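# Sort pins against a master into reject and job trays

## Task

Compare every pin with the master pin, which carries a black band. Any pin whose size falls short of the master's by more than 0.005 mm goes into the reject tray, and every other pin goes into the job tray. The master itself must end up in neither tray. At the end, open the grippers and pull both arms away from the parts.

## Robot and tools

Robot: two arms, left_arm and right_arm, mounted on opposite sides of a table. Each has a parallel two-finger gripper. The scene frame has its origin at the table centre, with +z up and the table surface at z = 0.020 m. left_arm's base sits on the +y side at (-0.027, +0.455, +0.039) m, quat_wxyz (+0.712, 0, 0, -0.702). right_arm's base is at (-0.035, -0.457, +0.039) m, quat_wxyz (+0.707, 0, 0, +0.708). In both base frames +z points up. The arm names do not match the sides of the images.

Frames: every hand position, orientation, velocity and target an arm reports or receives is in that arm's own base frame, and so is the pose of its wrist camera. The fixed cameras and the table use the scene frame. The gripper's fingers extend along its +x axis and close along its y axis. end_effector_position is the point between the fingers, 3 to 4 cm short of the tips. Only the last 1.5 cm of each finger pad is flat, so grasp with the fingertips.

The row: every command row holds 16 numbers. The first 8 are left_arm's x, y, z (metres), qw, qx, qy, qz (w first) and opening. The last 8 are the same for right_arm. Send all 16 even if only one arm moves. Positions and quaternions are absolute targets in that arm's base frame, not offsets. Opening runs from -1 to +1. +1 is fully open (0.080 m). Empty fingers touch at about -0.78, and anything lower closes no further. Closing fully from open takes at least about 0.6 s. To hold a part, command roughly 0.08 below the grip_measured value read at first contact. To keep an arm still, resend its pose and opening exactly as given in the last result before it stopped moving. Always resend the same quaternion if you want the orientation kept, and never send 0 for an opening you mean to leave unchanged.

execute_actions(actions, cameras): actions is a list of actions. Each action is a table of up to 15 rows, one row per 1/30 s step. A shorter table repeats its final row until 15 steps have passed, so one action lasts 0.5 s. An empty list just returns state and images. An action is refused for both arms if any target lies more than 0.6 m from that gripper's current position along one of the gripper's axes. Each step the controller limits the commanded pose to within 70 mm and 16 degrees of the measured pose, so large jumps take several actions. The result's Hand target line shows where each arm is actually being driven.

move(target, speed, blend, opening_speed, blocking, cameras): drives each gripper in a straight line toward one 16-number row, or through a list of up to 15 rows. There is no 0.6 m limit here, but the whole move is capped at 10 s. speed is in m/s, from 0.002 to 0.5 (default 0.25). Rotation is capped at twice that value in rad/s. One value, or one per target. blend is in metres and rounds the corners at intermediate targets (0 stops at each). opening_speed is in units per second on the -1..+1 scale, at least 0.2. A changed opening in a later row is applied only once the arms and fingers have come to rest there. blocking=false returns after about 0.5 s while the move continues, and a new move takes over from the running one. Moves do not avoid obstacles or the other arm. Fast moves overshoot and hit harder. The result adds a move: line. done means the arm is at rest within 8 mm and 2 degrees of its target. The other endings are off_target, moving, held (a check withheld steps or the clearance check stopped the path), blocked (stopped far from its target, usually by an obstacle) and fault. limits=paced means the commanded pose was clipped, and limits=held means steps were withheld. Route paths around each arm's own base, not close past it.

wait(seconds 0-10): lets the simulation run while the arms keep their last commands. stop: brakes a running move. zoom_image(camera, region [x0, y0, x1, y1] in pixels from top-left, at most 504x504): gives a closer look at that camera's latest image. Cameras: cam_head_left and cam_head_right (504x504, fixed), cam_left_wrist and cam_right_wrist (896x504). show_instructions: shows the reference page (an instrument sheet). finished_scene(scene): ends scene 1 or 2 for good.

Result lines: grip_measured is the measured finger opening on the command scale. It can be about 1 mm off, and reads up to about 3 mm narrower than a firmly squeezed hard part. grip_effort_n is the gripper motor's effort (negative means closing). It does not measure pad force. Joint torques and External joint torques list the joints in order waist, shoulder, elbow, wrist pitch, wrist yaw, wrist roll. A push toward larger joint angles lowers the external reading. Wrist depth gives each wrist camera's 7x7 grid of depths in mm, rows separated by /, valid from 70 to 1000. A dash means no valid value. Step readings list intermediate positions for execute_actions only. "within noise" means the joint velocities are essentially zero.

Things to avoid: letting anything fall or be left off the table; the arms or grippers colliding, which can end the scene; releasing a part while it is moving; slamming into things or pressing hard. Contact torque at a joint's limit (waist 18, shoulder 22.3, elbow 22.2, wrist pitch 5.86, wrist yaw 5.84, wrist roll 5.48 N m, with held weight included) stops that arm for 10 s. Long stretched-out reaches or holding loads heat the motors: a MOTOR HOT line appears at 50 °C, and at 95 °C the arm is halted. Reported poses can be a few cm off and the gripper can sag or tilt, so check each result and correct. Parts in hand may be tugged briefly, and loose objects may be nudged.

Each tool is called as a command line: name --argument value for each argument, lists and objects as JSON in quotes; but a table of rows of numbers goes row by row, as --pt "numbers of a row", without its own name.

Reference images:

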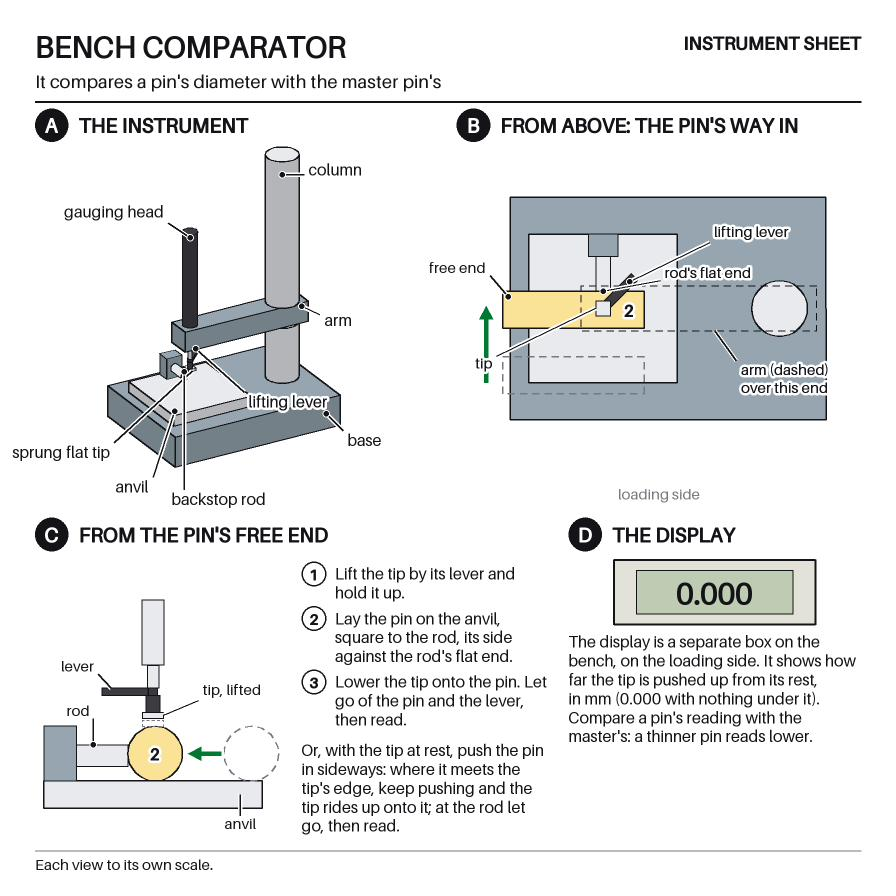

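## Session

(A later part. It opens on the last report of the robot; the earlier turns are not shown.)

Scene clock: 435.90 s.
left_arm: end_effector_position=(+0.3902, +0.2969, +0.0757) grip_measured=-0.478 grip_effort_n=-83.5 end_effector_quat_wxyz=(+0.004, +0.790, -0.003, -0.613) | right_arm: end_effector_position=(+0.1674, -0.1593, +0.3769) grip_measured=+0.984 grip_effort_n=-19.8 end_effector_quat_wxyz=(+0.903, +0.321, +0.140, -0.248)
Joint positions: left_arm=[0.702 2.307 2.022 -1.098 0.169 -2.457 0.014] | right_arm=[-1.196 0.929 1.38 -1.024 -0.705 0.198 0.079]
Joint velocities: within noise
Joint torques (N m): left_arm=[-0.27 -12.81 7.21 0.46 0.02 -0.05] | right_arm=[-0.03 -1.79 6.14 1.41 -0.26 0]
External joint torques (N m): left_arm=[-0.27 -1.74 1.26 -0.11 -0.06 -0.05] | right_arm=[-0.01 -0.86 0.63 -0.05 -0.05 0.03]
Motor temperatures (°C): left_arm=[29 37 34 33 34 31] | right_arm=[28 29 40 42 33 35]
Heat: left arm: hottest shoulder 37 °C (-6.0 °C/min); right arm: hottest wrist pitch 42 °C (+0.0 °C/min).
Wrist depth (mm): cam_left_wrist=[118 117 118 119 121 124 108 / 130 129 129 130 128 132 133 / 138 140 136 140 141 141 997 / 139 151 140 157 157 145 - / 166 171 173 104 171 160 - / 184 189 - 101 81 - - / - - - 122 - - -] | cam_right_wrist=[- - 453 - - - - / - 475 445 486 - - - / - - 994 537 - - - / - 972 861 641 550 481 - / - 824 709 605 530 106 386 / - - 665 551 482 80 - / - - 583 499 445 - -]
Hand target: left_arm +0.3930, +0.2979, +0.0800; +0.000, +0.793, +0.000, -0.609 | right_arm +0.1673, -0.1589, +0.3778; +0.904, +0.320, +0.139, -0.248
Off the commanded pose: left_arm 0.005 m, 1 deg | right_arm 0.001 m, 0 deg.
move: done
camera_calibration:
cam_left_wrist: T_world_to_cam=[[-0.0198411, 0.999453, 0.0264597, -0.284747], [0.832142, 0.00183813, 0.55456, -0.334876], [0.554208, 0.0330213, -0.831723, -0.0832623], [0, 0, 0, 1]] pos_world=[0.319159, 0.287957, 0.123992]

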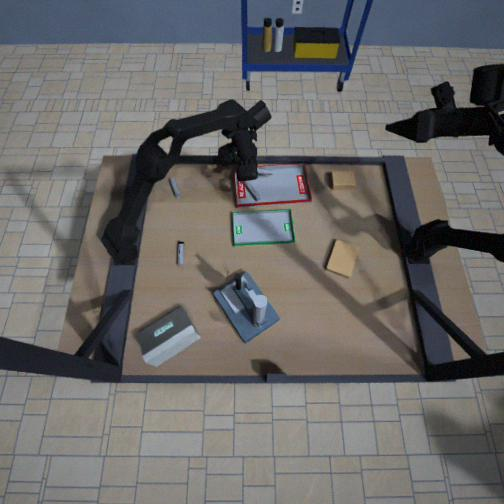

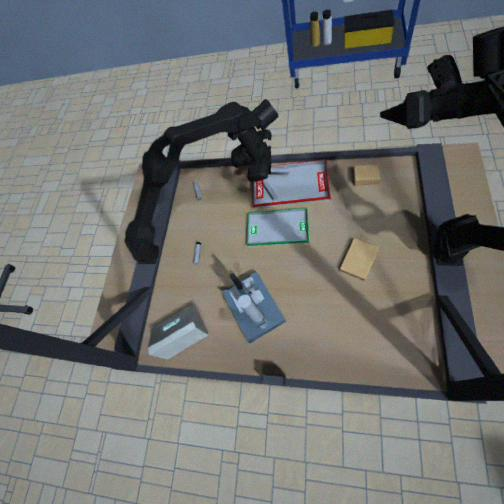

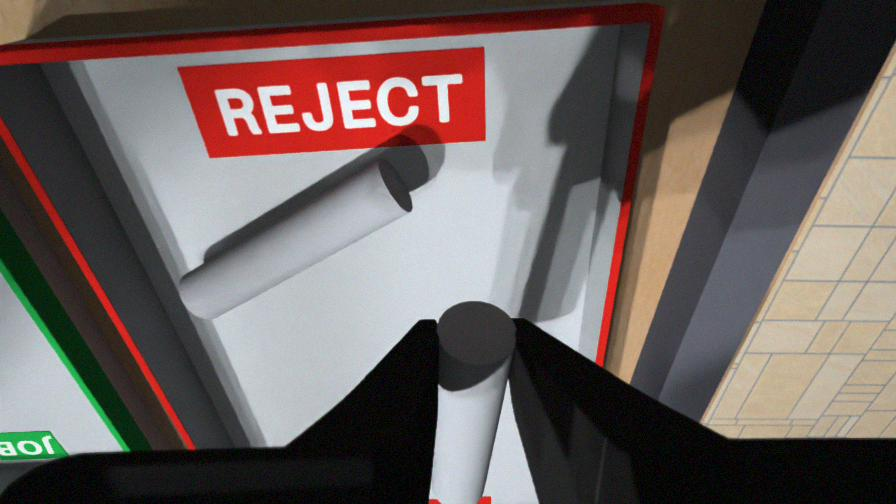

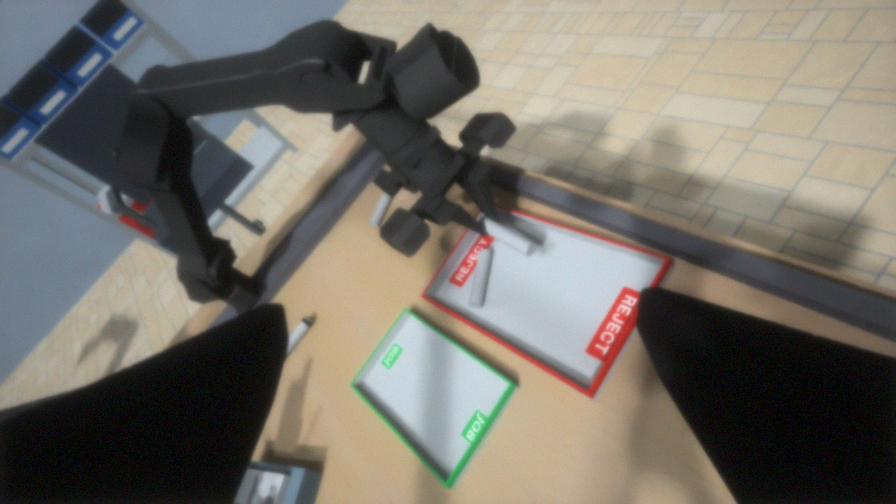

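move --pt "0.393 0.298 0.026 0 -0.7934 0 0.6088 -0.56 0.1673 -0.1589 0.3778 0.904 0.320 0.139 -0.248 0.98" --speed 0.06 --cameras '["cam_left_wrist"]'

Scene clock: 441.03 s.
left_arm: end_effector_position=(+0.3946, +0.3007, +0.0344) grip_measured=-0.478 grip_effort_n=-83.5 end_effector_quat_wxyz=(-0.005, +0.798, +0.004, -0.603) | right_arm: end_effector_position=(+0.1674, -0.1593, +0.3769) grip_measured=+0.984 grip_effort_n=-20.2 end_effector_quat_wxyz=(+0.903, +0.321, +0.140, -0.248)
Joint positions: left_arm=[0.702 2.326 1.885 -0.908 0.169 -2.457 0.014] | right_arm=[-1.196 0.929 1.38 -1.024 -0.705 0.198 0.079]
Joint velocities: within noise
Joint torques (N m): left_arm=[-0.25 -11.31 4.55 0.74 0.02 -0.05] | right_arm=[-0.03 -1.8 6.14 1.41 -0.26 0.01]
External joint torques (N m): left_arm=[-0.23 -0.19 -1.39 0.1 -0.06 -0.05] | right_arm=[-0.02 -0.81 0.6 -0.05 -0.04 0.03]
Motor temperatures (°C): left_arm=[29 38 34 33 34 31] | right_arm=[28 29 40 42 33 35]
Heat: left arm: hottest shoulder 38 °C (-4.1 °C/min); right arm: hottest wrist pitch 42 °C (+0.0 °C/min).
Wrist depth (mm): cam_left_wrist=[- - 83 83 85 81 87 / 86 86 87 89 88 83 93 / 94 94 95 97 99 102 94 / 104 103 94 108 109 111 103 / 113 100 118 114 117 121 103 / 107 132 - 101 81 137 - / - - - 120 - - -] | cam_right_wrist=[- - - - - - - / - 489 466 458 - - - / - - - 558 - - - / - 980 870 615 558 482 - / - 832 712 603 529 105 388 / - - 657 548 482 80 - / - - 582 498 438 - -]
Hand target: left_arm +0.3930, +0.2979, +0.0261; +0.000, +0.793, +0.000, -0.609 | right_arm +0.1673, -0.1589, +0.3778; +0.904, +0.320, +0.139, -0.248
Off the commanded pose: left_arm 0.009 m, 1 deg | right_arm 0.001 m, 0 deg.
move: off_target (left_arm)
camera_calibration:
cam_left_wrist: T_world_to_cam=[[-0.0207491, 0.998685, 0.0468792, -0.287457], [0.818159, -0.00998822, 0.574905, -0.307304], [0.574618, 0.0502834, -0.816876, -0.134002], [0, 0, 0, 1]] pos_world=[0.322459, 0.290748, 0.0806835]
Images, in order (width x height): cam_left_wrist 896x504.

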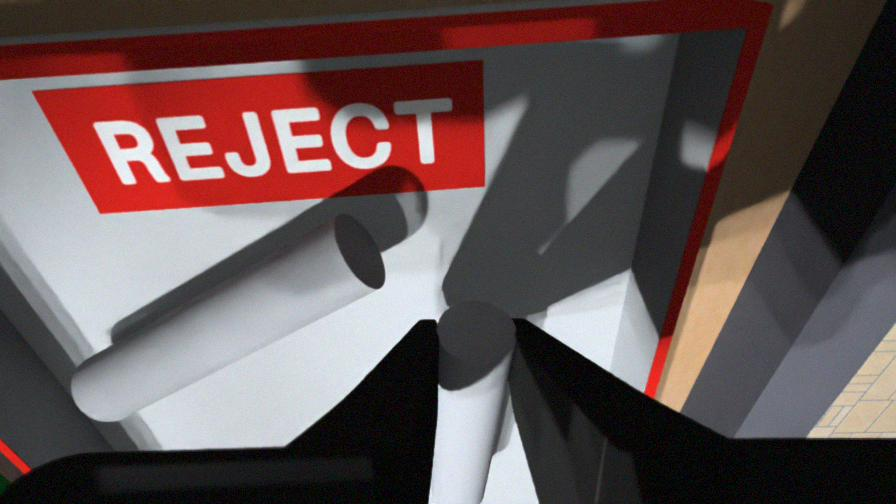

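move --pt "0.391 0.296 0.0215 0 -0.7934 0 0.6088 -0.56 0.1673 -0.1589 0.3778 0.904 0.320 0.139 -0.248 0.98" --speed 0.04 --cameras '["cam_left_wrist"]'

Scene clock: 447.67 s.
left_arm: end_effector_position=(+0.3933, +0.2998, +0.0277) grip_measured=-0.478 grip_effort_n=-83.5 end_effector_quat_wxyz=(-0.004, +0.798, +0.004, -0.603) | right_arm: end_effector_position=(+0.1674, -0.1593, +0.3769) grip_measured=+0.984 grip_effort_n=-20.2 end_effector_quat_wxyz=(+0.903, +0.321, +0.140, -0.248)
Joint positions: left_arm=[0.702 2.326 1.858 -0.882 0.169 -2.458 0.014] | right_arm=[-1.196 0.929 1.38 -1.024 -0.705 0.198 0.079]
Joint velocities: within noise
Joint torques (N m): left_arm=[-0.31 -12.13 3.99 0.51 0.02 -0.02] | right_arm=[-0.03 -1.78 6.14 1.41 -0.26 0.01]
External joint torques (N m): left_arm=[-0.29 -0.95 -1.9 -0.1 -0.06 -0.02] | right_arm=[-0.04 -0.81 0.59 -0.06 -0.04 0.03]
Motor temperatures (°C): left_arm=[29 40 35 34 34 31] | right_arm=[28 29 40 42 33 35]
Heat: left arm: hottest shoulder 40 °C (+0.0 °C/min); right arm: hottest wrist pitch 42 °C (+0.0 °C/min).
Wrist depth (mm): cam_left_wrist=[- 75 - - 78 75 82 / - 81 82 82 83 82 88 / - 87 89 90 90 85 93 / 96 97 94 100 101 96 100 / 105 103 89 104 111 116 99 / 101 101 - 101 81 130 108 / - - - 116 - - -] | cam_right_wrist=[- - - - - - - / - 491 473 469 - - - / - - - 551 - - - / - 984 860 612 564 483 - / - 818 705 600 529 105 386 / - - 661 561 483 80 - / - - 579 505 440 - -]
Hand target: left_arm +0.3910, +0.2961, +0.0216; +0.000, +0.793, +0.000, -0.609 | right_arm +0.1673, -0.1589, +0.3778; +0.904, +0.320, +0.139, -0.248
Off the commanded pose: left_arm 0.008 m, 1 deg | right_arm 0.001 m, 0 deg.
move: done
camera_calibration:
cam_left_wrist: T_world_to_cam=[[-0.0222164, 0.998679, 0.046327, -0.285734], [0.818333, -0.00845404, 0.574683, -0.302933], [0.574315, 0.0506783, -0.817064, -0.13868], [0, 0, 0, 1]] pos_world=[0.321198, 0.289824, 0.0740168]
Images, in order (width x height): cam_left_wrist 896x504.

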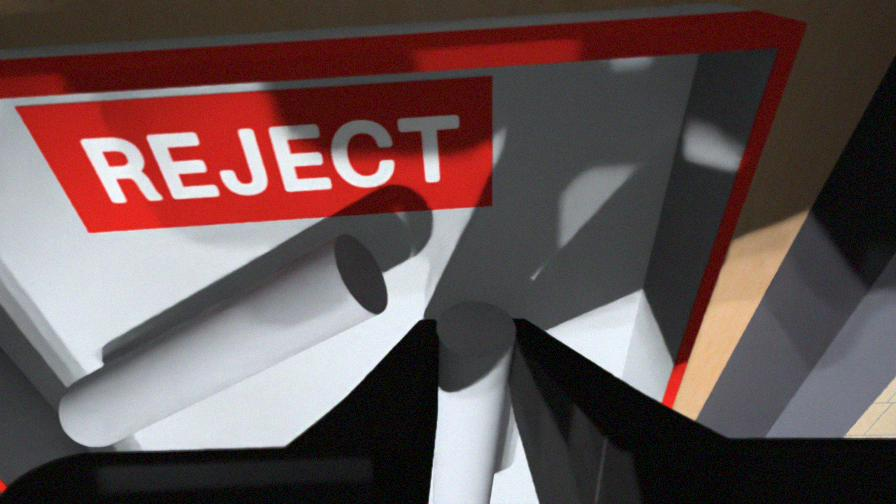

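move --pt "0.391 0.296 0.0200 0 -0.7934 0 0.6088 -0.56 0.1673 -0.1589 0.3778 0.904 0.320 0.139 -0.248 0.98" --pt "0.391 0.296 0.0215 0 -0.7934 0 0.6088 -0.2 0.1673 -0.1589 0.3778 0.904 0.320 0.139 -0.248 0.98" --pt "0.378 0.296 0.09 0 -0.7934 0 0.6088 -0.2 0.1673 -0.1589 0.3778 0.904 0.320 0.139 -0.248 0.98" --speed '[0.03, 0.03, 0.1]' --opening_speed 0.8 --cameras '["cam_left_wrist"]'

Scene clock: 453.83 s.
left_arm: end_effector_position=(+0.3771, +0.2937, +0.0829) grip_measured=-0.203 grip_effort_n=14.2 end_effector_quat_wxyz=(+0.004, +0.789, -0.003, -0.614) | right_arm: end_effector_position=(+0.1674, -0.1593, +0.3769) grip_measured=+0.984 grip_effort_n=-20.2 end_effector_quat_wxyz=(+0.903, +0.321, +0.140, -0.248)
Joint positions: left_arm=[0.715 2.252 1.96 -1.096 0.169 -2.444 0.026] | right_arm=[-1.196 0.929 1.38 -1.024 -0.705 0.198 0.079]
Joint velocities: within noise
Joint torques (N m): left_arm=[0.24 -13.25 6.93 0.3 0.15 0.09] | right_arm=[-0.03 -1.79 6.13 1.41 -0.26 0.01]
External joint torques (N m): left_arm=[0.32 -2.71 1.14 -0.23 0.06 0.09] | right_arm=[-0.02 -0.92 0.68 -0.04 -0.04 0.03]
Motor temperatures (°C): left_arm=[29 42 35 34 34 31] | right_arm=[28 29 40 42 33 35]
Heat: left arm: hottest shoulder 42 °C (+3.0 °C/min); right arm: hottest wrist pitch 42 °C (+0.0 °C/min).
Wrist depth (mm): cam_left_wrist=[131 131 130 129 129 128 116 / 134 137 129 139 138 140 128 / 138 145 148 151 150 151 - / 157 151 162 167 167 161 - / 177 179 180 182 182 173 - / 203 193 - 209 82 - - / - - - 239 - - -] | cam_right_wrist=[- - 445 - - - - / - 493 471 526 - - - / - - - 547 - - - / - 834 851 651 556 485 - / - 822 722 601 530 106 387 / - - 649 552 481 80 - / - - 587 503 440 - -]
Hand target: left_arm +0.3780, +0.2959, +0.0900; +0.000, +0.793, +0.000, -0.609 | right_arm +0.1673, -0.1589, +0.3778; +0.904, +0.320, +0.139, -0.248
Off the commanded pose: left_arm 0.008 m, 1 deg | right_arm 0.001 m, 0 deg.
move: done
camera_calibration:
cam_left_wrist: T_world_to_cam=[[-0.0193751, 0.999477, 0.0258776, -0.282145], [0.834635, 0.00191877, 0.5508, -0.328635], [0.550462, 0.0322701, -0.834236, -0.0680759], [0, 0, 0, 1]] pos_world=[0.306297, 0.284825, 0.131522]
Images, in order (width x height): cam_left_wrist 896x504.

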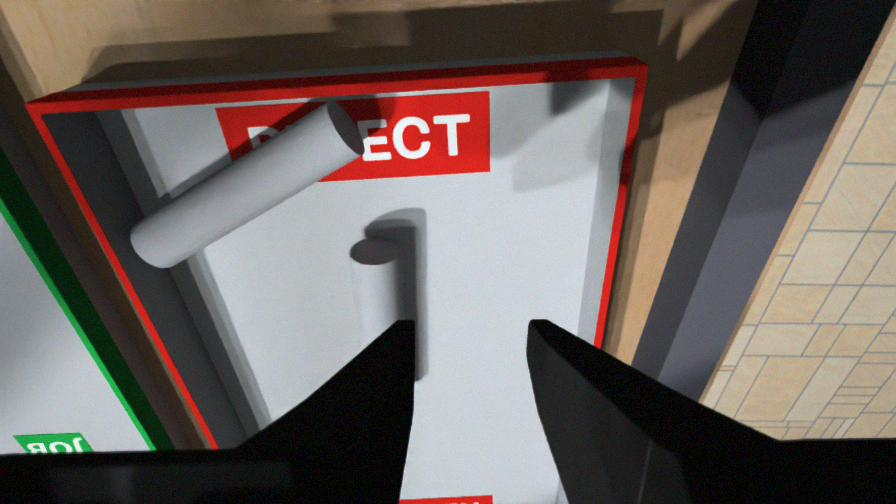

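zoom_image --camera "cam_left_wrist" --region '[0, 40, 500, 400]'

wait --seconds 0.5

Scaled by 1.008 from the camera's 896x504 image, which has a finer 1280x720 frame.

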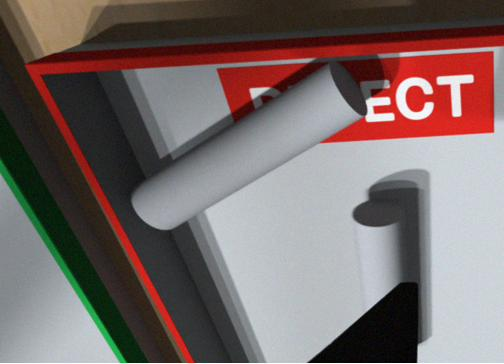

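Scene clock: 461.20 s.
left_arm: end_effector_position=(+0.3770, +0.2937, +0.0829) grip_measured=-0.203 grip_effort_n=14.2 end_effector_quat_wxyz=(+0.004, +0.789, -0.003, -0.615) | right_arm: end_effector_position=(+0.1674, -0.1593, +0.3769) grip_measured=+0.984 grip_effort_n=-20.7 end_effector_quat_wxyz=(+0.903, +0.321, +0.140, -0.248)
Joint positions: left_arm=[0.715 2.252 1.96 -1.096 0.169 -2.443 0.026] | right_arm=[-1.196 0.929 1.38 -1.024 -0.705 0.198 0.079]
Joint velocities: within noise
Joint torques (N m): left_arm=[0.24 -13.28 6.97 0.3 0.15 0.09] | right_arm=[-0.03 -1.79 6.14 1.41 -0.26 0.01]
External joint torques (N m): left_arm=[0.19 -2.54 1.05 -0.25 0.07 0.09] | right_arm=[-0.02 -0.86 0.64 -0.05 -0.04 0.03]
Motor temperatures (°C): left_arm=[29 42 35 33 34 31] | right_arm=[28 29 40 42 33 35]
Heat: left arm: hottest shoulder 42 °C (+4.1 °C/min); right arm: hottest wrist pitch 42 °C (+0.0 °C/min).
Wrist depth (mm): cam_left_wrist=[130 131 130 130 129 128 115 / 135 137 126 139 137 140 127 / 138 139 150 151 149 150 - / 157 152 166 167 165 161 - / 177 168 180 181 182 173 - / 203 191 - 209 82 - - / - - - 239 - - -] | cam_right_wrist=[- - 442 - - - - / - 497 471 529 - - - / - - - 547 - - - / - 840 861 651 558 482 - / - 817 723 592 529 106 389 / - - 662 548 481 80 - / - - 587 499 439 - -]
Hand target: left_arm +0.3780, +0.2959, +0.0900; +0.000, +0.793, +0.000, -0.609 | right_arm +0.1673, -0.1589, +0.3778; +0.904, +0.320, +0.139, -0.248
Tool commands: left_gripper/opening=-0.2 right_gripper/opening=+0.98
Off the commanded pose: left_arm 0.008 m, 1 deg | right_arm 0.001 m, 0 deg.
wait: 0.50 s; at rest from the start
camera_calibration:
cam_left_wrist: T_world_to_cam=[[-0.0189981, 0.999488, 0.0257265, -0.282226], [0.834793, 0.00169629, 0.550562, -0.32855], [0.550237, 0.0319359, -0.834398, -0.0678564], [0, 0, 0, 1]] pos_world=[0.306246, 0.284806, 0.131528]

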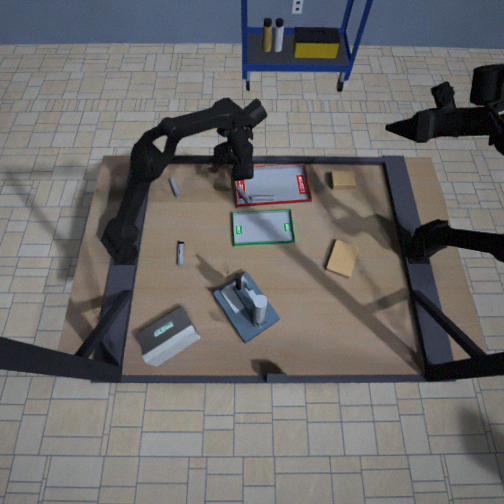

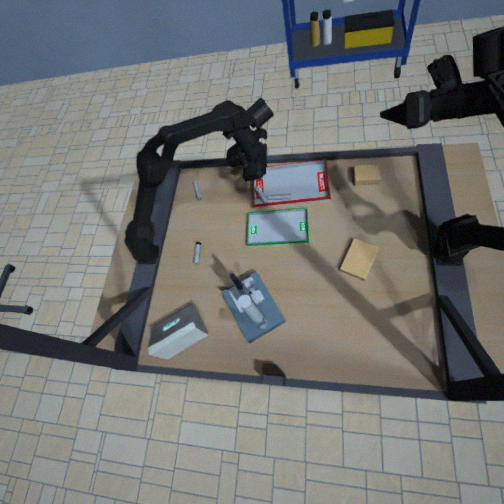

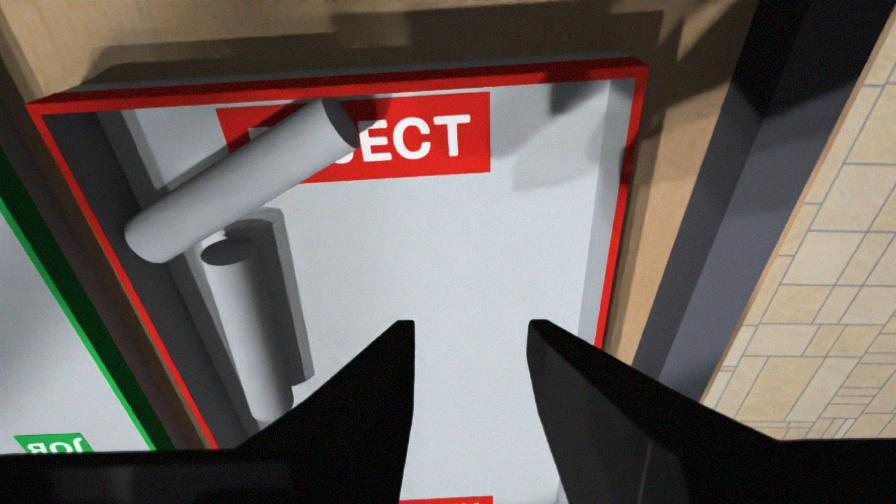

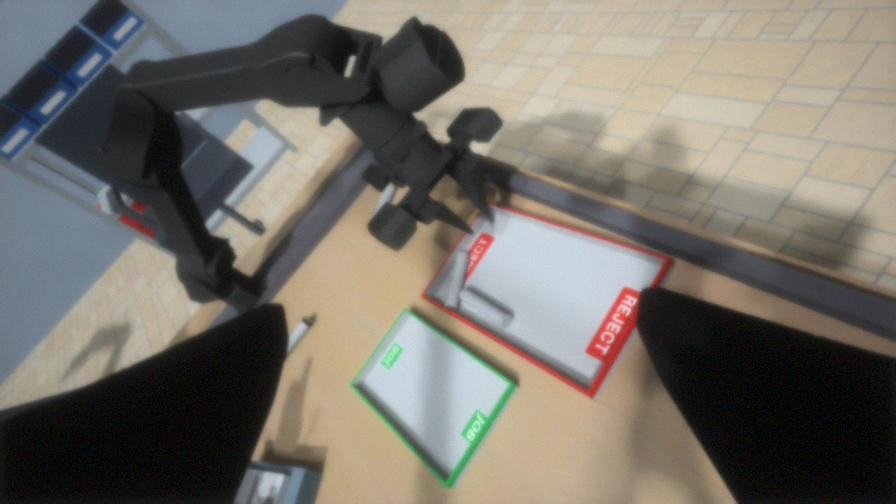

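move --pt "0.36 0.29 0.11 0 -0.7934 0 0.6088 -0.1 0.1673 -0.1589 0.3778 0.904 0.320 0.139 -0.248 0.98" --pt "0.112 0.288 0.090 0.3226 -0.6728 0.4204 0.5163 0.3 0.1673 -0.1589 0.3778 0.904 0.320 0.139 -0.248 0.98" --speed '[0.15, 0.3]' --blend '[0.02, 0]'

Scene clock: 471.37 s.
left_arm: end_effector_position=(+0.1142, +0.2906, +0.0892) grip_measured=+0.296 grip_effort_n=14.2 end_effector_quat_wxyz=(-0.323, +0.674, -0.419, -0.515) | right_arm: end_effector_position=(+0.1674, -0.1593, +0.3769) grip_measured=+0.984 grip_effort_n=-20.2 end_effector_quat_wxyz=(+0.903, +0.321, +0.140, -0.248)
Joint positions: left_arm=[1.283 1.901 1.453 -1.315 0.181 -0.725 0.048] | right_arm=[-1.196 0.929 1.38 -1.024 -0.705 0.198 0.079]
Joint velocities: within noise
Joint torques (N m): left_arm=[0.15 -10.13 3.91 -0.23 -0.12 0.09] | right_arm=[-0.03 -1.8 6.14 1.41 -0.26 0.01]
External joint torques (N m): left_arm=[0.16 -2.38 -1.37 -0.24 -0.2 0.09] | right_arm=[-0.01 -0.83 0.6 -0.06 -0.04 0.03]
Motor temperatures (°C): left_arm=[29 43 35 33 34 31] | right_arm=[28 29 41 42 33 35]
Heat: left arm: hottest shoulder 43 °C (+5.1 °C/min); right arm: hottest wrist pitch 42 °C (+0.0 °C/min).
Wrist depth (mm): cam_left_wrist=[- 119 137 138 139 141 125 / 129 132 149 150 152 154 154 / 140 150 164 160 167 169 171 / 154 176 182 179 186 188 190 / 173 197 198 201 199 211 214 / 195 - 83 234 99 80 231 / - - 262 273 274 - -] | cam_right_wrist=[- 593 653 - - - - / 626 - 738 - - - - / - - 909 779 - - - / - 838 859 688 561 485 - / - 832 712 599 526 105 386 / - - 656 550 485 80 - / - - 586 501 442 - -]
Hand target: left_arm +0.1121, +0.2880, +0.0900; -0.323, +0.673, -0.420, -0.516 | right_arm +0.1673, -0.1589, +0.3778; +0.904, +0.320, +0.139, -0.248
Off the commanded pose: left_arm 0.004 m, 0 deg | right_arm 0.001 m, 0 deg.
move: done; blend cut to 0.0138 m at target 1
camera_calibration:
cam_left_wrist: T_world_to_cam=[[0.888328, 0.45743, 0.0403914, -0.231744], [0.35753, -0.744149, 0.564283, 0.157379], [0.288177, -0.486827, -0.824593, 0.261908], [0, 0, 0, 1]] pos_world=[0.074121, 0.350624, 0.136522]

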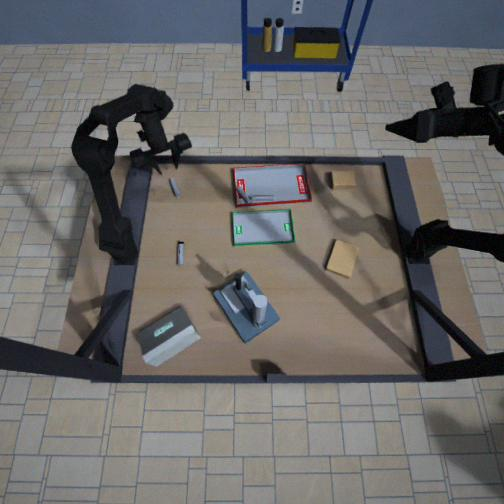

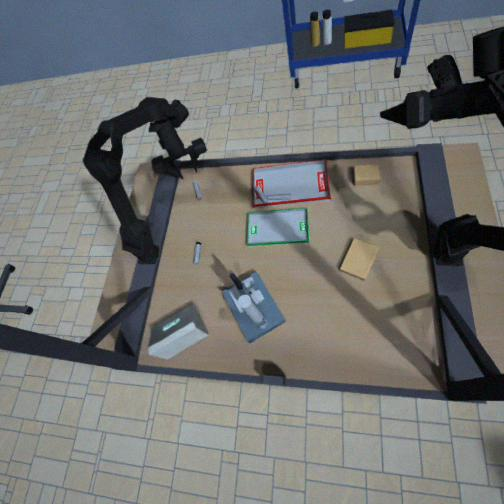

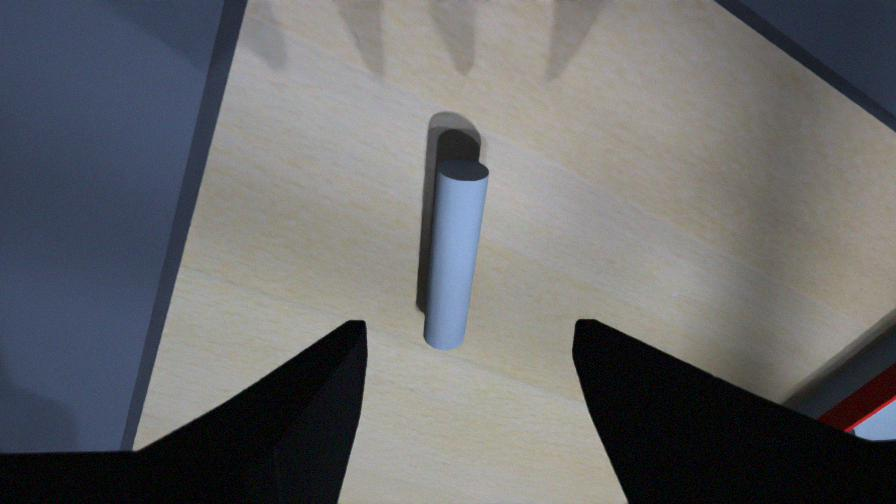

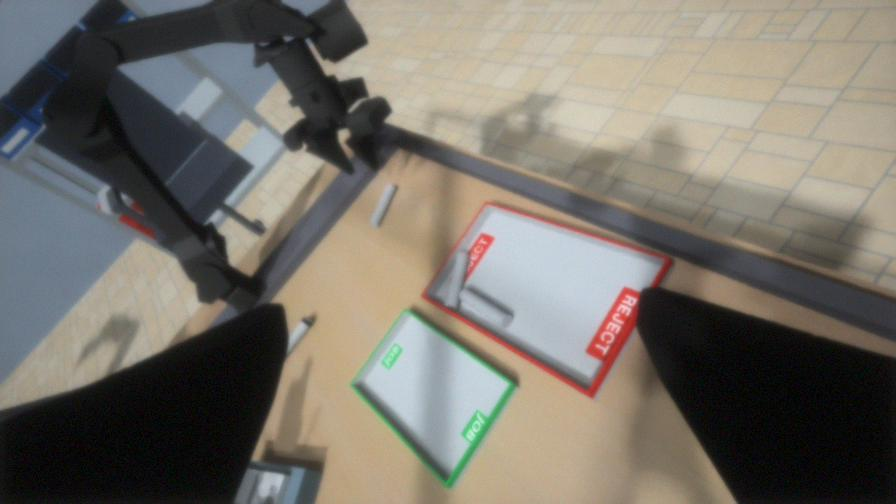

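move --pt "0.1127 0.2933 0.030 0.3382 -0.6597 0.4408 0.5062 0.1 0.1673 -0.1589 0.3778 0.904 0.320 0.139 -0.248 0.98" --speed 0.1 --cameras '["cam_left_wrist"]'

Scene clock: 477.27 s.
left_arm: end_effector_position=(+0.1141, +0.2963, +0.0350) grip_measured=+0.103 grip_effort_n=-18.8 end_effector_quat_wxyz=(-0.344, +0.661, -0.434, -0.507) | right_arm: end_effector_position=(+0.1674, -0.1593, +0.3769) grip_measured=+0.984 grip_effort_n=-20.2 end_effector_quat_wxyz=(+0.903, +0.321, +0.140, -0.248)
Joint positions: left_arm=[1.283 1.978 1.337 -1.117 0.169 -0.667 0.04] | right_arm=[-1.196 0.929 1.38 -1.024 -0.705 0.198 0.079]
Joint velocities: within noise
Joint torques (N m): left_arm=[-0.1 -7.82 3.74 0.06 -0.12 0.09] | right_arm=[-0.03 -1.79 6.14 1.41 -0.26 0.01]
External joint torques (N m): left_arm=[-0.12 0.19 -1.25 0.04 -0.19 0.09] | right_arm=[-0.02 -0.93 0.68 -0.04 -0.05 0.03]
Motor temperatures (°C): left_arm=[29 44 35 33 34 31] | right_arm=[28 29 41 42 33 35]
Heat: left arm: hottest shoulder 44 °C (+7.1 °C/min); right arm: hottest wrist pitch 42 °C (+0.0 °C/min).
Wrist depth (mm): cam_left_wrist=[- 87 88 88 89 89 93 / - 94 95 96 98 99 100 / - 103 104 106 107 108 109 / - 114 117 116 118 120 122 / 115 127 125 122 127 135 137 / 134 139 80 142 98 145 156 / - - - 167 163 - -] | cam_right_wrist=[- 617 692 - - - - / - - 774 - - - - / - - 922 782 - - - / - - 868 689 558 484 - / - 846 721 599 532 105 388 / - - 651 553 482 80 - / - - 587 499 444 - -]
Hand target: left_arm +0.1127, +0.2932, +0.0301; -0.338, +0.660, -0.441, -0.506 | right_arm +0.1673, -0.1589, +0.3778; +0.904, +0.320, +0.139, -0.248
Off the commanded pose: left_arm 0.006 m, 1 deg | right_arm 0.001 m, 0 deg.
move: done
camera_calibration:
cam_left_wrist: T_world_to_cam=[[0.913244, 0.404282, 0.0504067, -0.219531], [0.31115, -0.771976, 0.554291, 0.206127], [0.263003, -0.490519, -0.830795, 0.22418], [0, 0, 0, 1]] pos_world=[0.0773893, 0.357842, 0.0830595]
Images, in order (width x height): cam_left_wrist 896x504.

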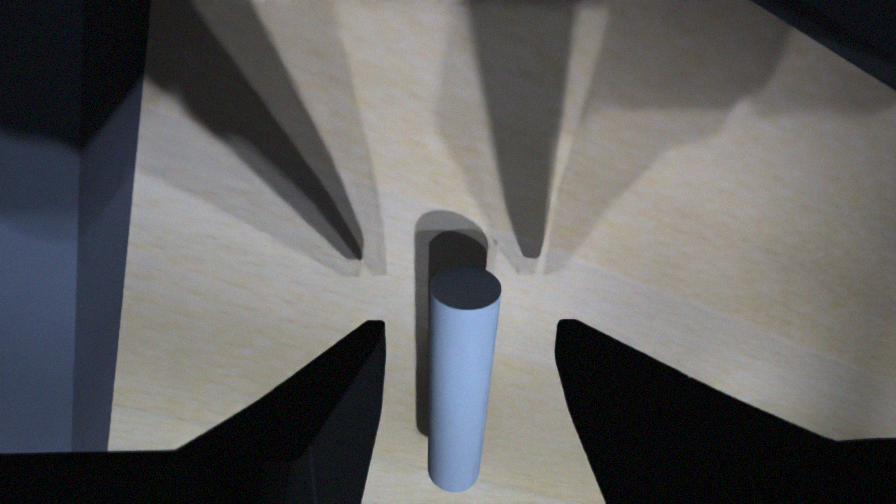

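move --pt "0.1127 0.2933 0.0135 0.3382 -0.6597 0.4408 0.5062 0.1 0.1673 -0.1589 0.3778 0.904 0.320 0.139 -0.248 0.98" --speed 0.05 --cameras '["cam_left_wrist"]'

Scene clock: 482.77 s.
left_arm: end_effector_position=(+0.1144, +0.2973, +0.0199) grip_measured=+0.103 grip_effort_n=-18.4 end_effector_quat_wxyz=(-0.346, +0.660, -0.433, -0.507) | right_arm: end_effector_position=(+0.1674, -0.1593, +0.3769) grip_measured=+0.984 grip_effort_n=-20.7 end_effector_quat_wxyz=(+0.903, +0.321, +0.140, -0.248)
Joint positions: left_arm=[1.283 2.003 1.307 -1.059 0.169 -0.667 0.04] | right_arm=[-1.196 0.929 1.38 -1.024 -0.705 0.198 0.079]
Joint velocities: within noise
Joint torques (N m): left_arm=[-0.15 -7.62 3.36 0.15 -0.12 0.09] | right_arm=[-0.04 -1.79 6.13 1.41 -0.26 0.01]
External joint torques (N m): left_arm=[-0.15 0.45 -1.5 0.14 -0.19 0.09] | right_arm=[-0.04 -0.86 0.63 -0.05 -0.04 0.03]
Motor temperatures (°C): left_arm=[29 43 35 33 34 31] | right_arm=[28 29 41 42 33 35]
Heat: left arm: hottest shoulder 43 °C (+6.0 °C/min); right arm: hottest wrist pitch 42 °C (+0.0 °C/min).
Wrist depth (mm): cam_left_wrist=[- 75 74 76 76 77 80 / - 79 81 81 82 83 85 / 87 87 88 89 91 92 93 / 95 96 98 99 100 102 104 / - 107 106 105 110 114 116 / 119 118 81 121 98 123 132 / - - - 139 138 - -] | cam_right_wrist=[- 625 - - - - - / - - 729 - - - - / - - 917 759 - - - / - - 861 682 564 488 - / - 832 710 599 533 105 388 / - - 657 545 486 80 - / - - 583 502 441 - -]
Hand target: left_arm +0.1127, +0.2932, +0.0137; -0.338, +0.660, -0.441, -0.506 | right_arm +0.1673, -0.1589, +0.3778; +0.904, +0.320, +0.139, -0.248
Off the commanded pose: left_arm 0.008 m, 1 deg | right_arm 0.001 m, 0 deg.
move: done
camera_calibration:
cam_left_wrist: T_world_to_cam=[[0.913375, 0.403665, 0.0529289, -0.219284], [0.310303, -0.774419, 0.55135, 0.216089], [0.26355, -0.487165, -0.832593, 0.211046], [0, 0, 0, 1]] pos_world=[0.0776144, 0.358675, 0.0681815]
Images, in order (width x height): cam_left_wrist 896x504.

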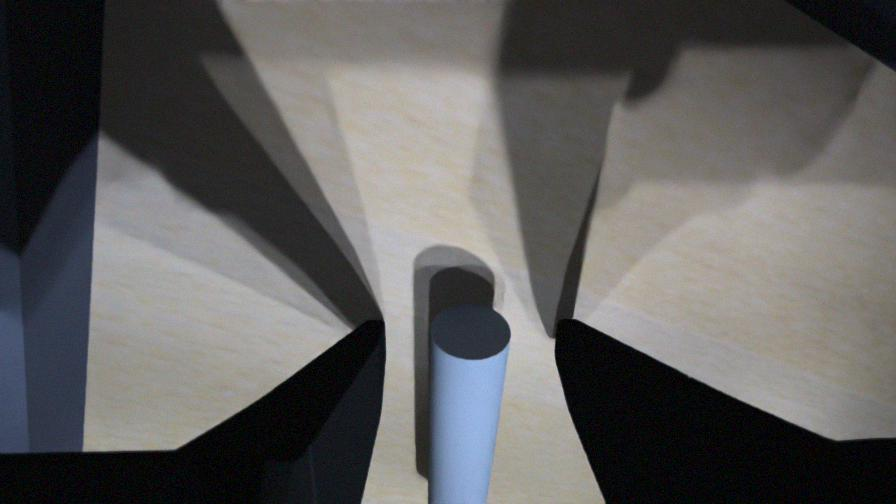

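move --pt "0.1127 0.2933 0.0143 0.3382 -0.6597 0.4408 0.5062 -0.56 0.1673 -0.1589 0.3778 0.904 0.320 0.139 -0.248 0.98" --pt "0.1140 0.2933 0.10 0.3382 -0.6597 0.4408 0.5062 -0.56 0.1673 -0.1589 0.3778 0.904 0.320 0.139 -0.248 0.98" --pt "0.26 -0.03 0.12 0.2891 -0.6983 0.3768 0.5358 -0.56 0.1673 -0.1589 0.3778 0.904 0.320 0.139 -0.248 0.98" --pt "0.3085 -0.1065 0.11 0.2891 -0.6983 0.3768 0.5358 -0.56 0.1673 -0.1589 0.3778 0.904 0.320 0.139 -0.248 0.98" --pt "0.3075 -0.1072 0.062 0.2891 -0.6983 0.3768 0.5358 -0.56 0.1673 -0.1589 0.3778 0.904 0.320 0.139 -0.248 0.98" --speed '[0.03, 0.12, 0.35, 0.2, 0.06]' --blend '[0, 0.02, 0.01, 0.01, 0]' --cameras '["cam_left_wrist", "cam_head_left"]'

move --pt "0.3070 -0.1075 0.0570 0.2891 -0.6983 0.3768 0.5358 -0.56 0.1673 -0.1589 0.3778 0.904 0.320 0.139 -0.248 0.98" --pt "0.3160 -0.1010 0.0572 0.2891 -0.6983 0.3768 0.5358 -0.56 0.1673 -0.1589 0.3778 0.904 0.320 0.139 -0.248 0.98" --pt "0.3362 -0.0852 0.0575 0.2891 -0.6983 0.3768 0.5358 -0.56 0.1673 -0.1589 0.3778 0.904 0.320 0.139 -0.248 0.98" --speed '[0.04, 0.04, 0.04]' --cameras '["cam_left_wrist"]'

Scene clock: 495.77 s.
left_arm: end_effector_position=(+0.3097, -0.1070, +0.0656) grip_measured=-0.479 grip_effort_n=-83.5 end_effector_quat_wxyz=(-0.289, +0.701, -0.377, -0.532) | right_arm: end_effector_position=(+0.1674, -0.1593, +0.3769) grip_measured=+0.984 grip_effort_n=-20.2 end_effector_quat_wxyz=(+0.903, +0.321, +0.140, -0.248)
Joint positions: left_arm=[-0.252 1.671 1.07 -0.763 0.177 -2.422 0.013] | right_arm=[-1.196 0.929 1.38 -1.024 -0.705 0.198 0.079]
Joint velocities: within noise
Joint torques (N m): left_arm=[-0.33 -6.74 4.51 0.71 -0.03 -0.06] | right_arm=[-0.04 -1.79 6.14 1.41 -0.26 0.01]
External joint torques (N m): left_arm=[-0.32 -0.3 -1.13 0.11 -0.12 -0.06] | right_arm=[-0.04 -0.85 0.66 -0.03 -0.04 0.03]
Motor temperatures (°C): left_arm=[29 42 35 33 34 31] | right_arm=[28 29 41 43 33 35]
Heat: left arm: hottest shoulder 42 °C (+5.0 °C/min); right arm: hottest wrist pitch 43 °C (+1.0 °C/min).
Wrist depth (mm): cam_left_wrist=[114 115 116 117 118 119 121 / 124 125 126 127 129 130 131 / 135 137 138 139 141 143 145 / 149 151 146 123 125 126 160 / 163 168 166 102 123 128 181 / 175 189 - 97 81 194 207 / - - - 109 - - -] | cam_right_wrist=[- - - - - - - / - - - - - - - / - - - 776 - - - / 665 819 858 685 563 487 - / 452 823 715 597 529 105 386 / - - 662 555 483 80 - / - - 585 497 442 - -]
Hand target: left_arm +0.3075, -0.1072, +0.0620; -0.289, +0.698, -0.377, -0.536 | right_arm +0.1673, -0.1589, +0.3778; +0.904, +0.320, +0.139, -0.248
Off the commanded pose: left_arm 0.004 m, 1 deg | right_arm 0.001 m, 0 deg.
move: done
camera_calibration:
cam_left_wrist: T_world_to_cam=[[0.823551, 0.565813, 0.0402409, -0.190844], [0.44609, -0.689843, 0.570193, -0.217083], [0.350383, -0.451632, -0.820525, -0.0231823], [0, 0, 0, 1]] pos_world=[0.26213, -0.0522411, 0.112437]
Images, in order (width x height): cam_head_left 504x504, cam_left_wrist 896x504.

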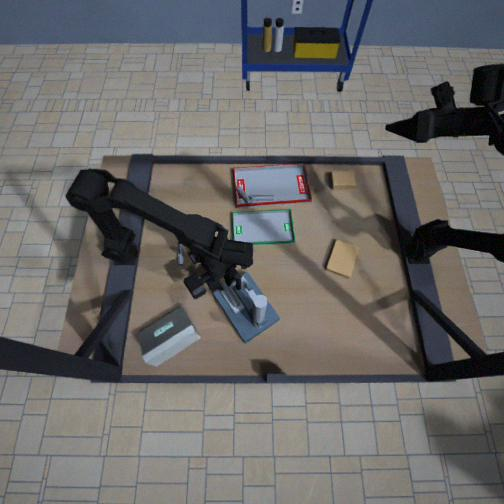

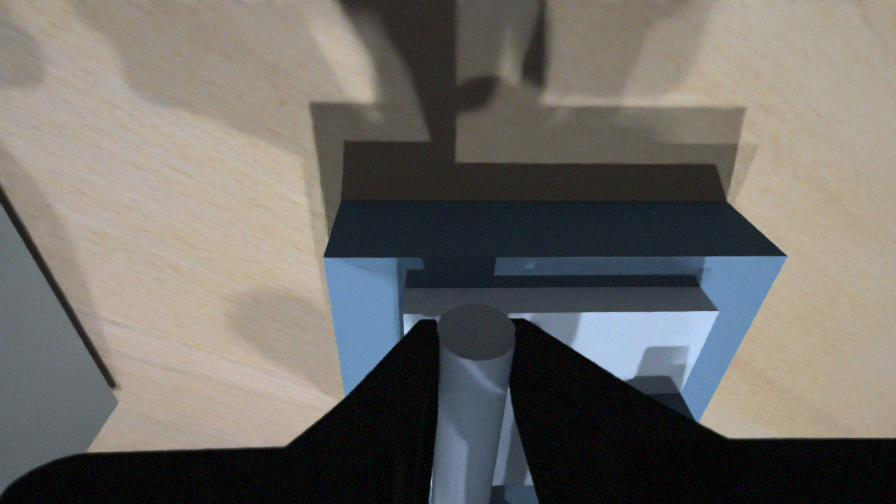

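Scene clock: 497.20 s.
left_arm: end_effector_position=(+0.3306, -0.0909, +0.0598) grip_measured=-0.479 grip_effort_n=-83.5 end_effector_quat_wxyz=(-0.289, +0.696, -0.385, -0.532) | right_arm: end_effector_position=(+0.1674, -0.1593, +0.3769) grip_measured=+0.984 grip_effort_n=-20.2 end_effector_quat_wxyz=(+0.903, +0.321, +0.140, -0.248)
Joint positions: left_arm=[-0.181 1.754 1.142 -0.779 0.201 -2.336 0.013] | right_arm=[-1.196 0.929 1.38 -1.024 -0.705 0.198 0.079]
Joint velocities: within noise
Joint torques (N m): left_arm=[1.34 -5.9 6.72 0.83 -0.24 0.05] | right_arm=[-0.03 -1.79 6.14 1.41 -0.26 0.01]
External joint torques (N m): left_arm=[1.34 1.04 1.16 0.28 -0.33 0.05] | right_arm=[-0.03 -0.85 0.68 -0.03 -0.05 0.03]
Motor temperatures (°C): left_arm=[29 42 35 33 34 31] | right_arm=[28 29 41 43 33 35]
Heat: left arm: hottest shoulder 42 °C (+5.1 °C/min); right arm: hottest wrist pitch 43 °C (+1.0 °C/min).
Wrist depth (mm): cam_left_wrist=[110 111 111 110 113 113 114 / 120 120 121 122 123 124 124 / 131 132 133 133 135 136 137 / 145 142 123 124 124 147 152 / 161 162 117 104 120 169 171 / 182 184 - 97 81 192 194 / - - - 118 - - -] | cam_right_wrist=[- - - - - - - / - - - - - - - / - - 985 779 - - - / 647 813 858 676 563 482 - / 429 821 721 604 533 105 387 / - - 649 551 485 80 - / - - 572 500 442 - -]
Hand target: left_arm +0.3360, -0.0852, +0.0575; -0.289, +0.698, -0.377, -0.536 | right_arm +0.1673, -0.1589, +0.3778; +0.904, +0.320, +0.139, -0.248
Off the commanded pose: left_arm 0.008 m, 1 deg | right_arm 0.001 m, 0 deg.
move: done
camera_calibration:
cam_left_wrist: T_world_to_cam=[[0.832813, 0.552817, 0.0285756, -0.220554], [0.441405, -0.694352, 0.568364, -0.210725], [0.334043, -0.460727, -0.822281, -0.0233452], [0, 0, 0, 1]] pos_world=[0.284493, -0.035147, 0.106875]
Images, in order (width x height): cam_left_wrist 896x504.

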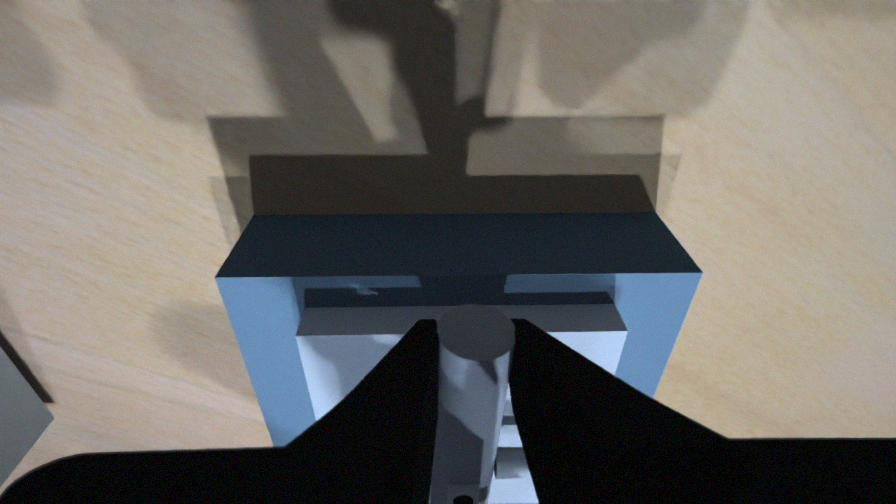

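move --pt "0.3338 -0.0878 0.0590 0.2891 -0.6983 0.3768 0.5358 -0.10 0.1673 -0.1589 0.3778 0.904 0.320 0.139 -0.248 0.98" --pt "0.3260 -0.0735 0.125 0.2891 -0.6983 0.3768 0.5358 -0.10 0.1673 -0.1589 0.3778 0.904 0.320 0.139 -0.248 0.98" --pt "0.230 -0.080 0.18 0.2891 -0.6983 0.3768 0.5358 -0.1 0.1673 -0.1589 0.3778 0.904 0.320 0.139 -0.248 0.98" --speed '[0.04, 0.08, 0.25]' --blend '[0, 0.02, 0]' --opening_speed 0.8 --cameras '["cam_left_wrist"]'

zoom_image --camera "cam_left_wrist" --region '[60, 270, 210, 350]'

Scene clock: 503.43 s.
left_arm: end_effector_position=(+0.2330, -0.0806, +0.1822) grip_measured=-0.103 grip_effort_n=14.2 end_effector_quat_wxyz=(-0.288, +0.701, -0.378, -0.532) | right_arm: end_effector_position=(+0.1674, -0.1593, +0.3769) grip_measured=+0.984 grip_effort_n=-19.8 end_effector_quat_wxyz=(+0.903, +0.321, +0.140, -0.248)
Joint positions: left_arm=[-0.22 1.313 1.211 -1.271 0.186 -2.39 0.03] | right_arm=[-1.196 0.929 1.38 -1.024 -0.705 0.198 0.079]
Joint velocities: within noise
Joint torques (N m): left_arm=[-0.37 -5.24 4.43 0.34 -0.1 -0.06] | right_arm=[-0.04 -1.79 6.14 1.41 -0.26 0.01]
External joint torques (N m): left_arm=[-0.39 -1.3 -1.42 -0.23 -0.18 -0.06] | right_arm=[-0.04 -0.8 0.6 -0.05 -0.04 0.04]
Motor temperatures (°C): left_arm=[29 41 35 33 34 31] | right_arm=[28 29 41 43 33 35]
Heat: left arm: hottest shoulder 41 °C (+2.0 °C/min); right arm: hottest wrist pitch 43 °C (+1.0 °C/min).
Wrist depth (mm): cam_left_wrist=[221 223 225 228 229 232 231 / 240 242 244 248 250 254 256 / 249 251 264 270 272 278 282 / 235 237 287 288 258 303 313 / 227 230 274 321 271 348 353 / 221 225 - 373 81 385 406 / - - - 432 81 - -] | cam_right_wrist=[- - - - - - - / - - - - - - - / 690 - - 771 - - - / - 766 857 677 556 482 - / 493 795 715 597 529 105 386 / - - 658 549 482 80 - / - - 582 500 440 - -]
Hand target: left_arm +0.2300, -0.0800, +0.1800; -0.289, +0.698, -0.377, -0.536 | right_arm +0.1673, -0.1589, +0.3778; +0.904, +0.320, +0.139, -0.248
Off the commanded pose: left_arm 0.004 m, 1 deg | right_arm 0.001 m, 0 deg.
move: done
camera_calibration:
cam_left_wrist: T_world_to_cam=[[0.823941, 0.565434, 0.0375012, -0.146966], [0.447045, -0.689242, 0.570172, -0.231249], [0.348242, -0.453023, -0.820669, 0.111683], [0, 0, 0, 1]] pos_world=[0.185577, -0.0256919, 0.229018]
Images, in order (width x height): cam_left_wrist 896x504.

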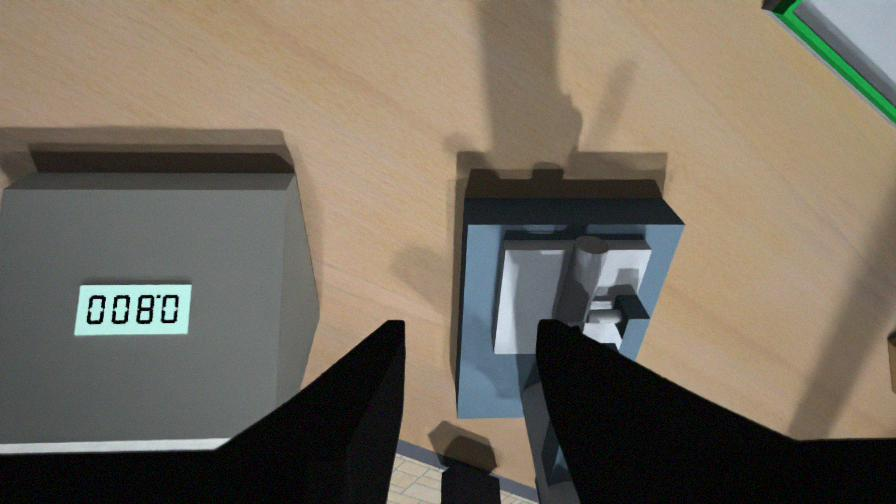

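Scaled by 3.360 from the camera's 896x504 image, which has a finer 1280x720 frame.

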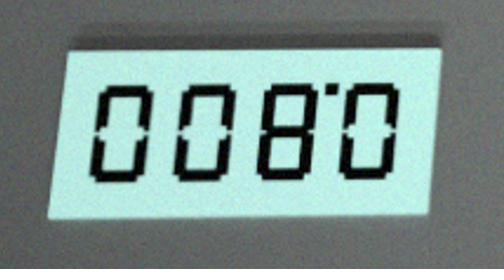

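wait --seconds 0.3 --cameras '["cam_left_wrist"]'

zoom_image --camera "cam_left_wrist" --region '[60, 270, 210, 350]'

Scene clock: 509.63 s.
left_arm: end_effector_position=(+0.2329, -0.0805, +0.1822) grip_measured=-0.103 grip_effort_n=14.2 end_effector_quat_wxyz=(-0.288, +0.701, -0.377, -0.532) | right_arm: end_effector_position=(+0.1674, -0.1593, +0.3769) grip_measured=+0.984 grip_effort_n=-20.2 end_effector_quat_wxyz=(+0.903, +0.321, +0.140, -0.248)
Joint positions: left_arm=[-0.22 1.313 1.211 -1.271 0.185 -2.391 0.03] | right_arm=[-1.196 0.929 1.38 -1.024 -0.705 0.198 0.079]
Joint velocities: within noise
Joint torques (N m): left_arm=[-0.33 -5.29 4.44 0.34 -0.1 -0.06] | right_arm=[-0.04 -1.8 6.14 1.41 -0.26 0.01]
External joint torques (N m): left_arm=[-0.31 -1.39 -1.44 -0.25 -0.19 -0.06] | right_arm=[-0.04 -0.8 0.62 -0.04 -0.04 0.03]
Motor temperatures (°C): left_arm=[29 41 35 33 34 31] | right_arm=[28 29 41 43 33 35]
Heat: left arm: hottest shoulder 41 °C (+0.0 °C/min); right arm: hottest wrist pitch 43 °C (+1.0 °C/min).
Wrist depth (mm): cam_left_wrist=[221 222 225 227 229 232 232 / 240 242 245 248 250 252 255 / 248 251 264 269 272 278 282 / 234 237 287 288 259 304 314 / 228 230 273 322 272 349 353 / 222 225 - 372 81 386 405 / - - - 432 81 - -] | cam_right_wrist=[- - - - - - - / - - - - - - - / 677 - - 784 - - - / - 768 861 680 560 482 - / 491 797 711 593 533 105 386 / - - 655 549 483 80 - / - - 585 499 443 - -]
Hand target: left_arm +0.2300, -0.0799, +0.1800; -0.289, +0.698, -0.377, -0.536 | right_arm +0.1673, -0.1589, +0.3778; +0.904, +0.320, +0.139, -0.248
Tool commands: left_gripper/opening=-0.1 right_gripper/opening=+0.98
Off the commanded pose: left_arm 0.004 m, 1 deg | right_arm 0.001 m, 0 deg.
wait: 0.30 s; at rest from the start
camera_calibration:
cam_left_wrist: T_world_to_cam=[[0.823704, 0.565784, 0.0374134, -0.146854], [0.447564, -0.689267, 0.569734, -0.231198], [0.348134, -0.452547, -0.820977, 0.111836], [0, 0, 0, 1]] pos_world=[0.185506, -0.025659, 0.22903]
Images, in order (width x height): cam_left_wrist 896x504.

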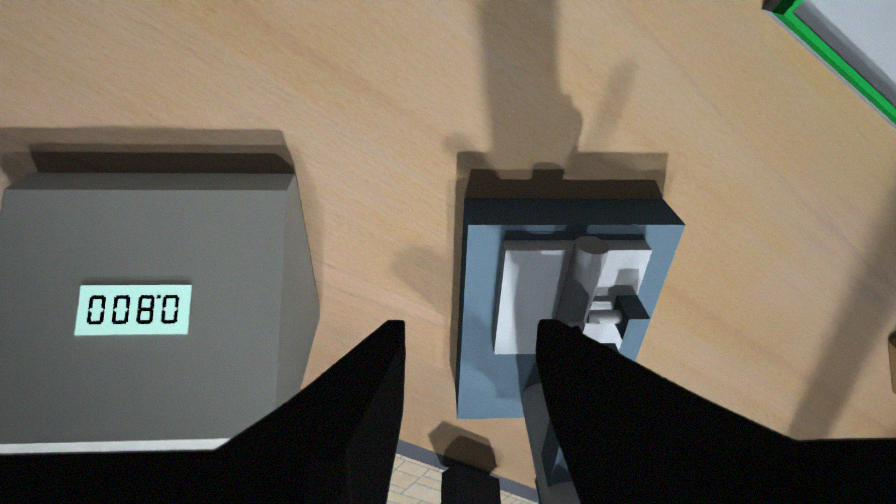

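Scaled by 3.360 from the camera's 896x504 image, which has a finer 1280x720 frame.

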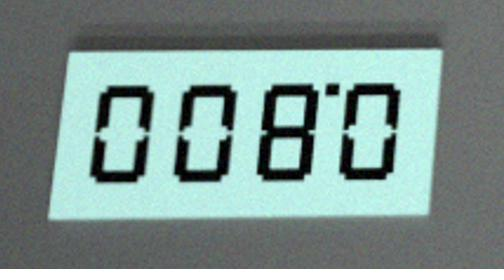

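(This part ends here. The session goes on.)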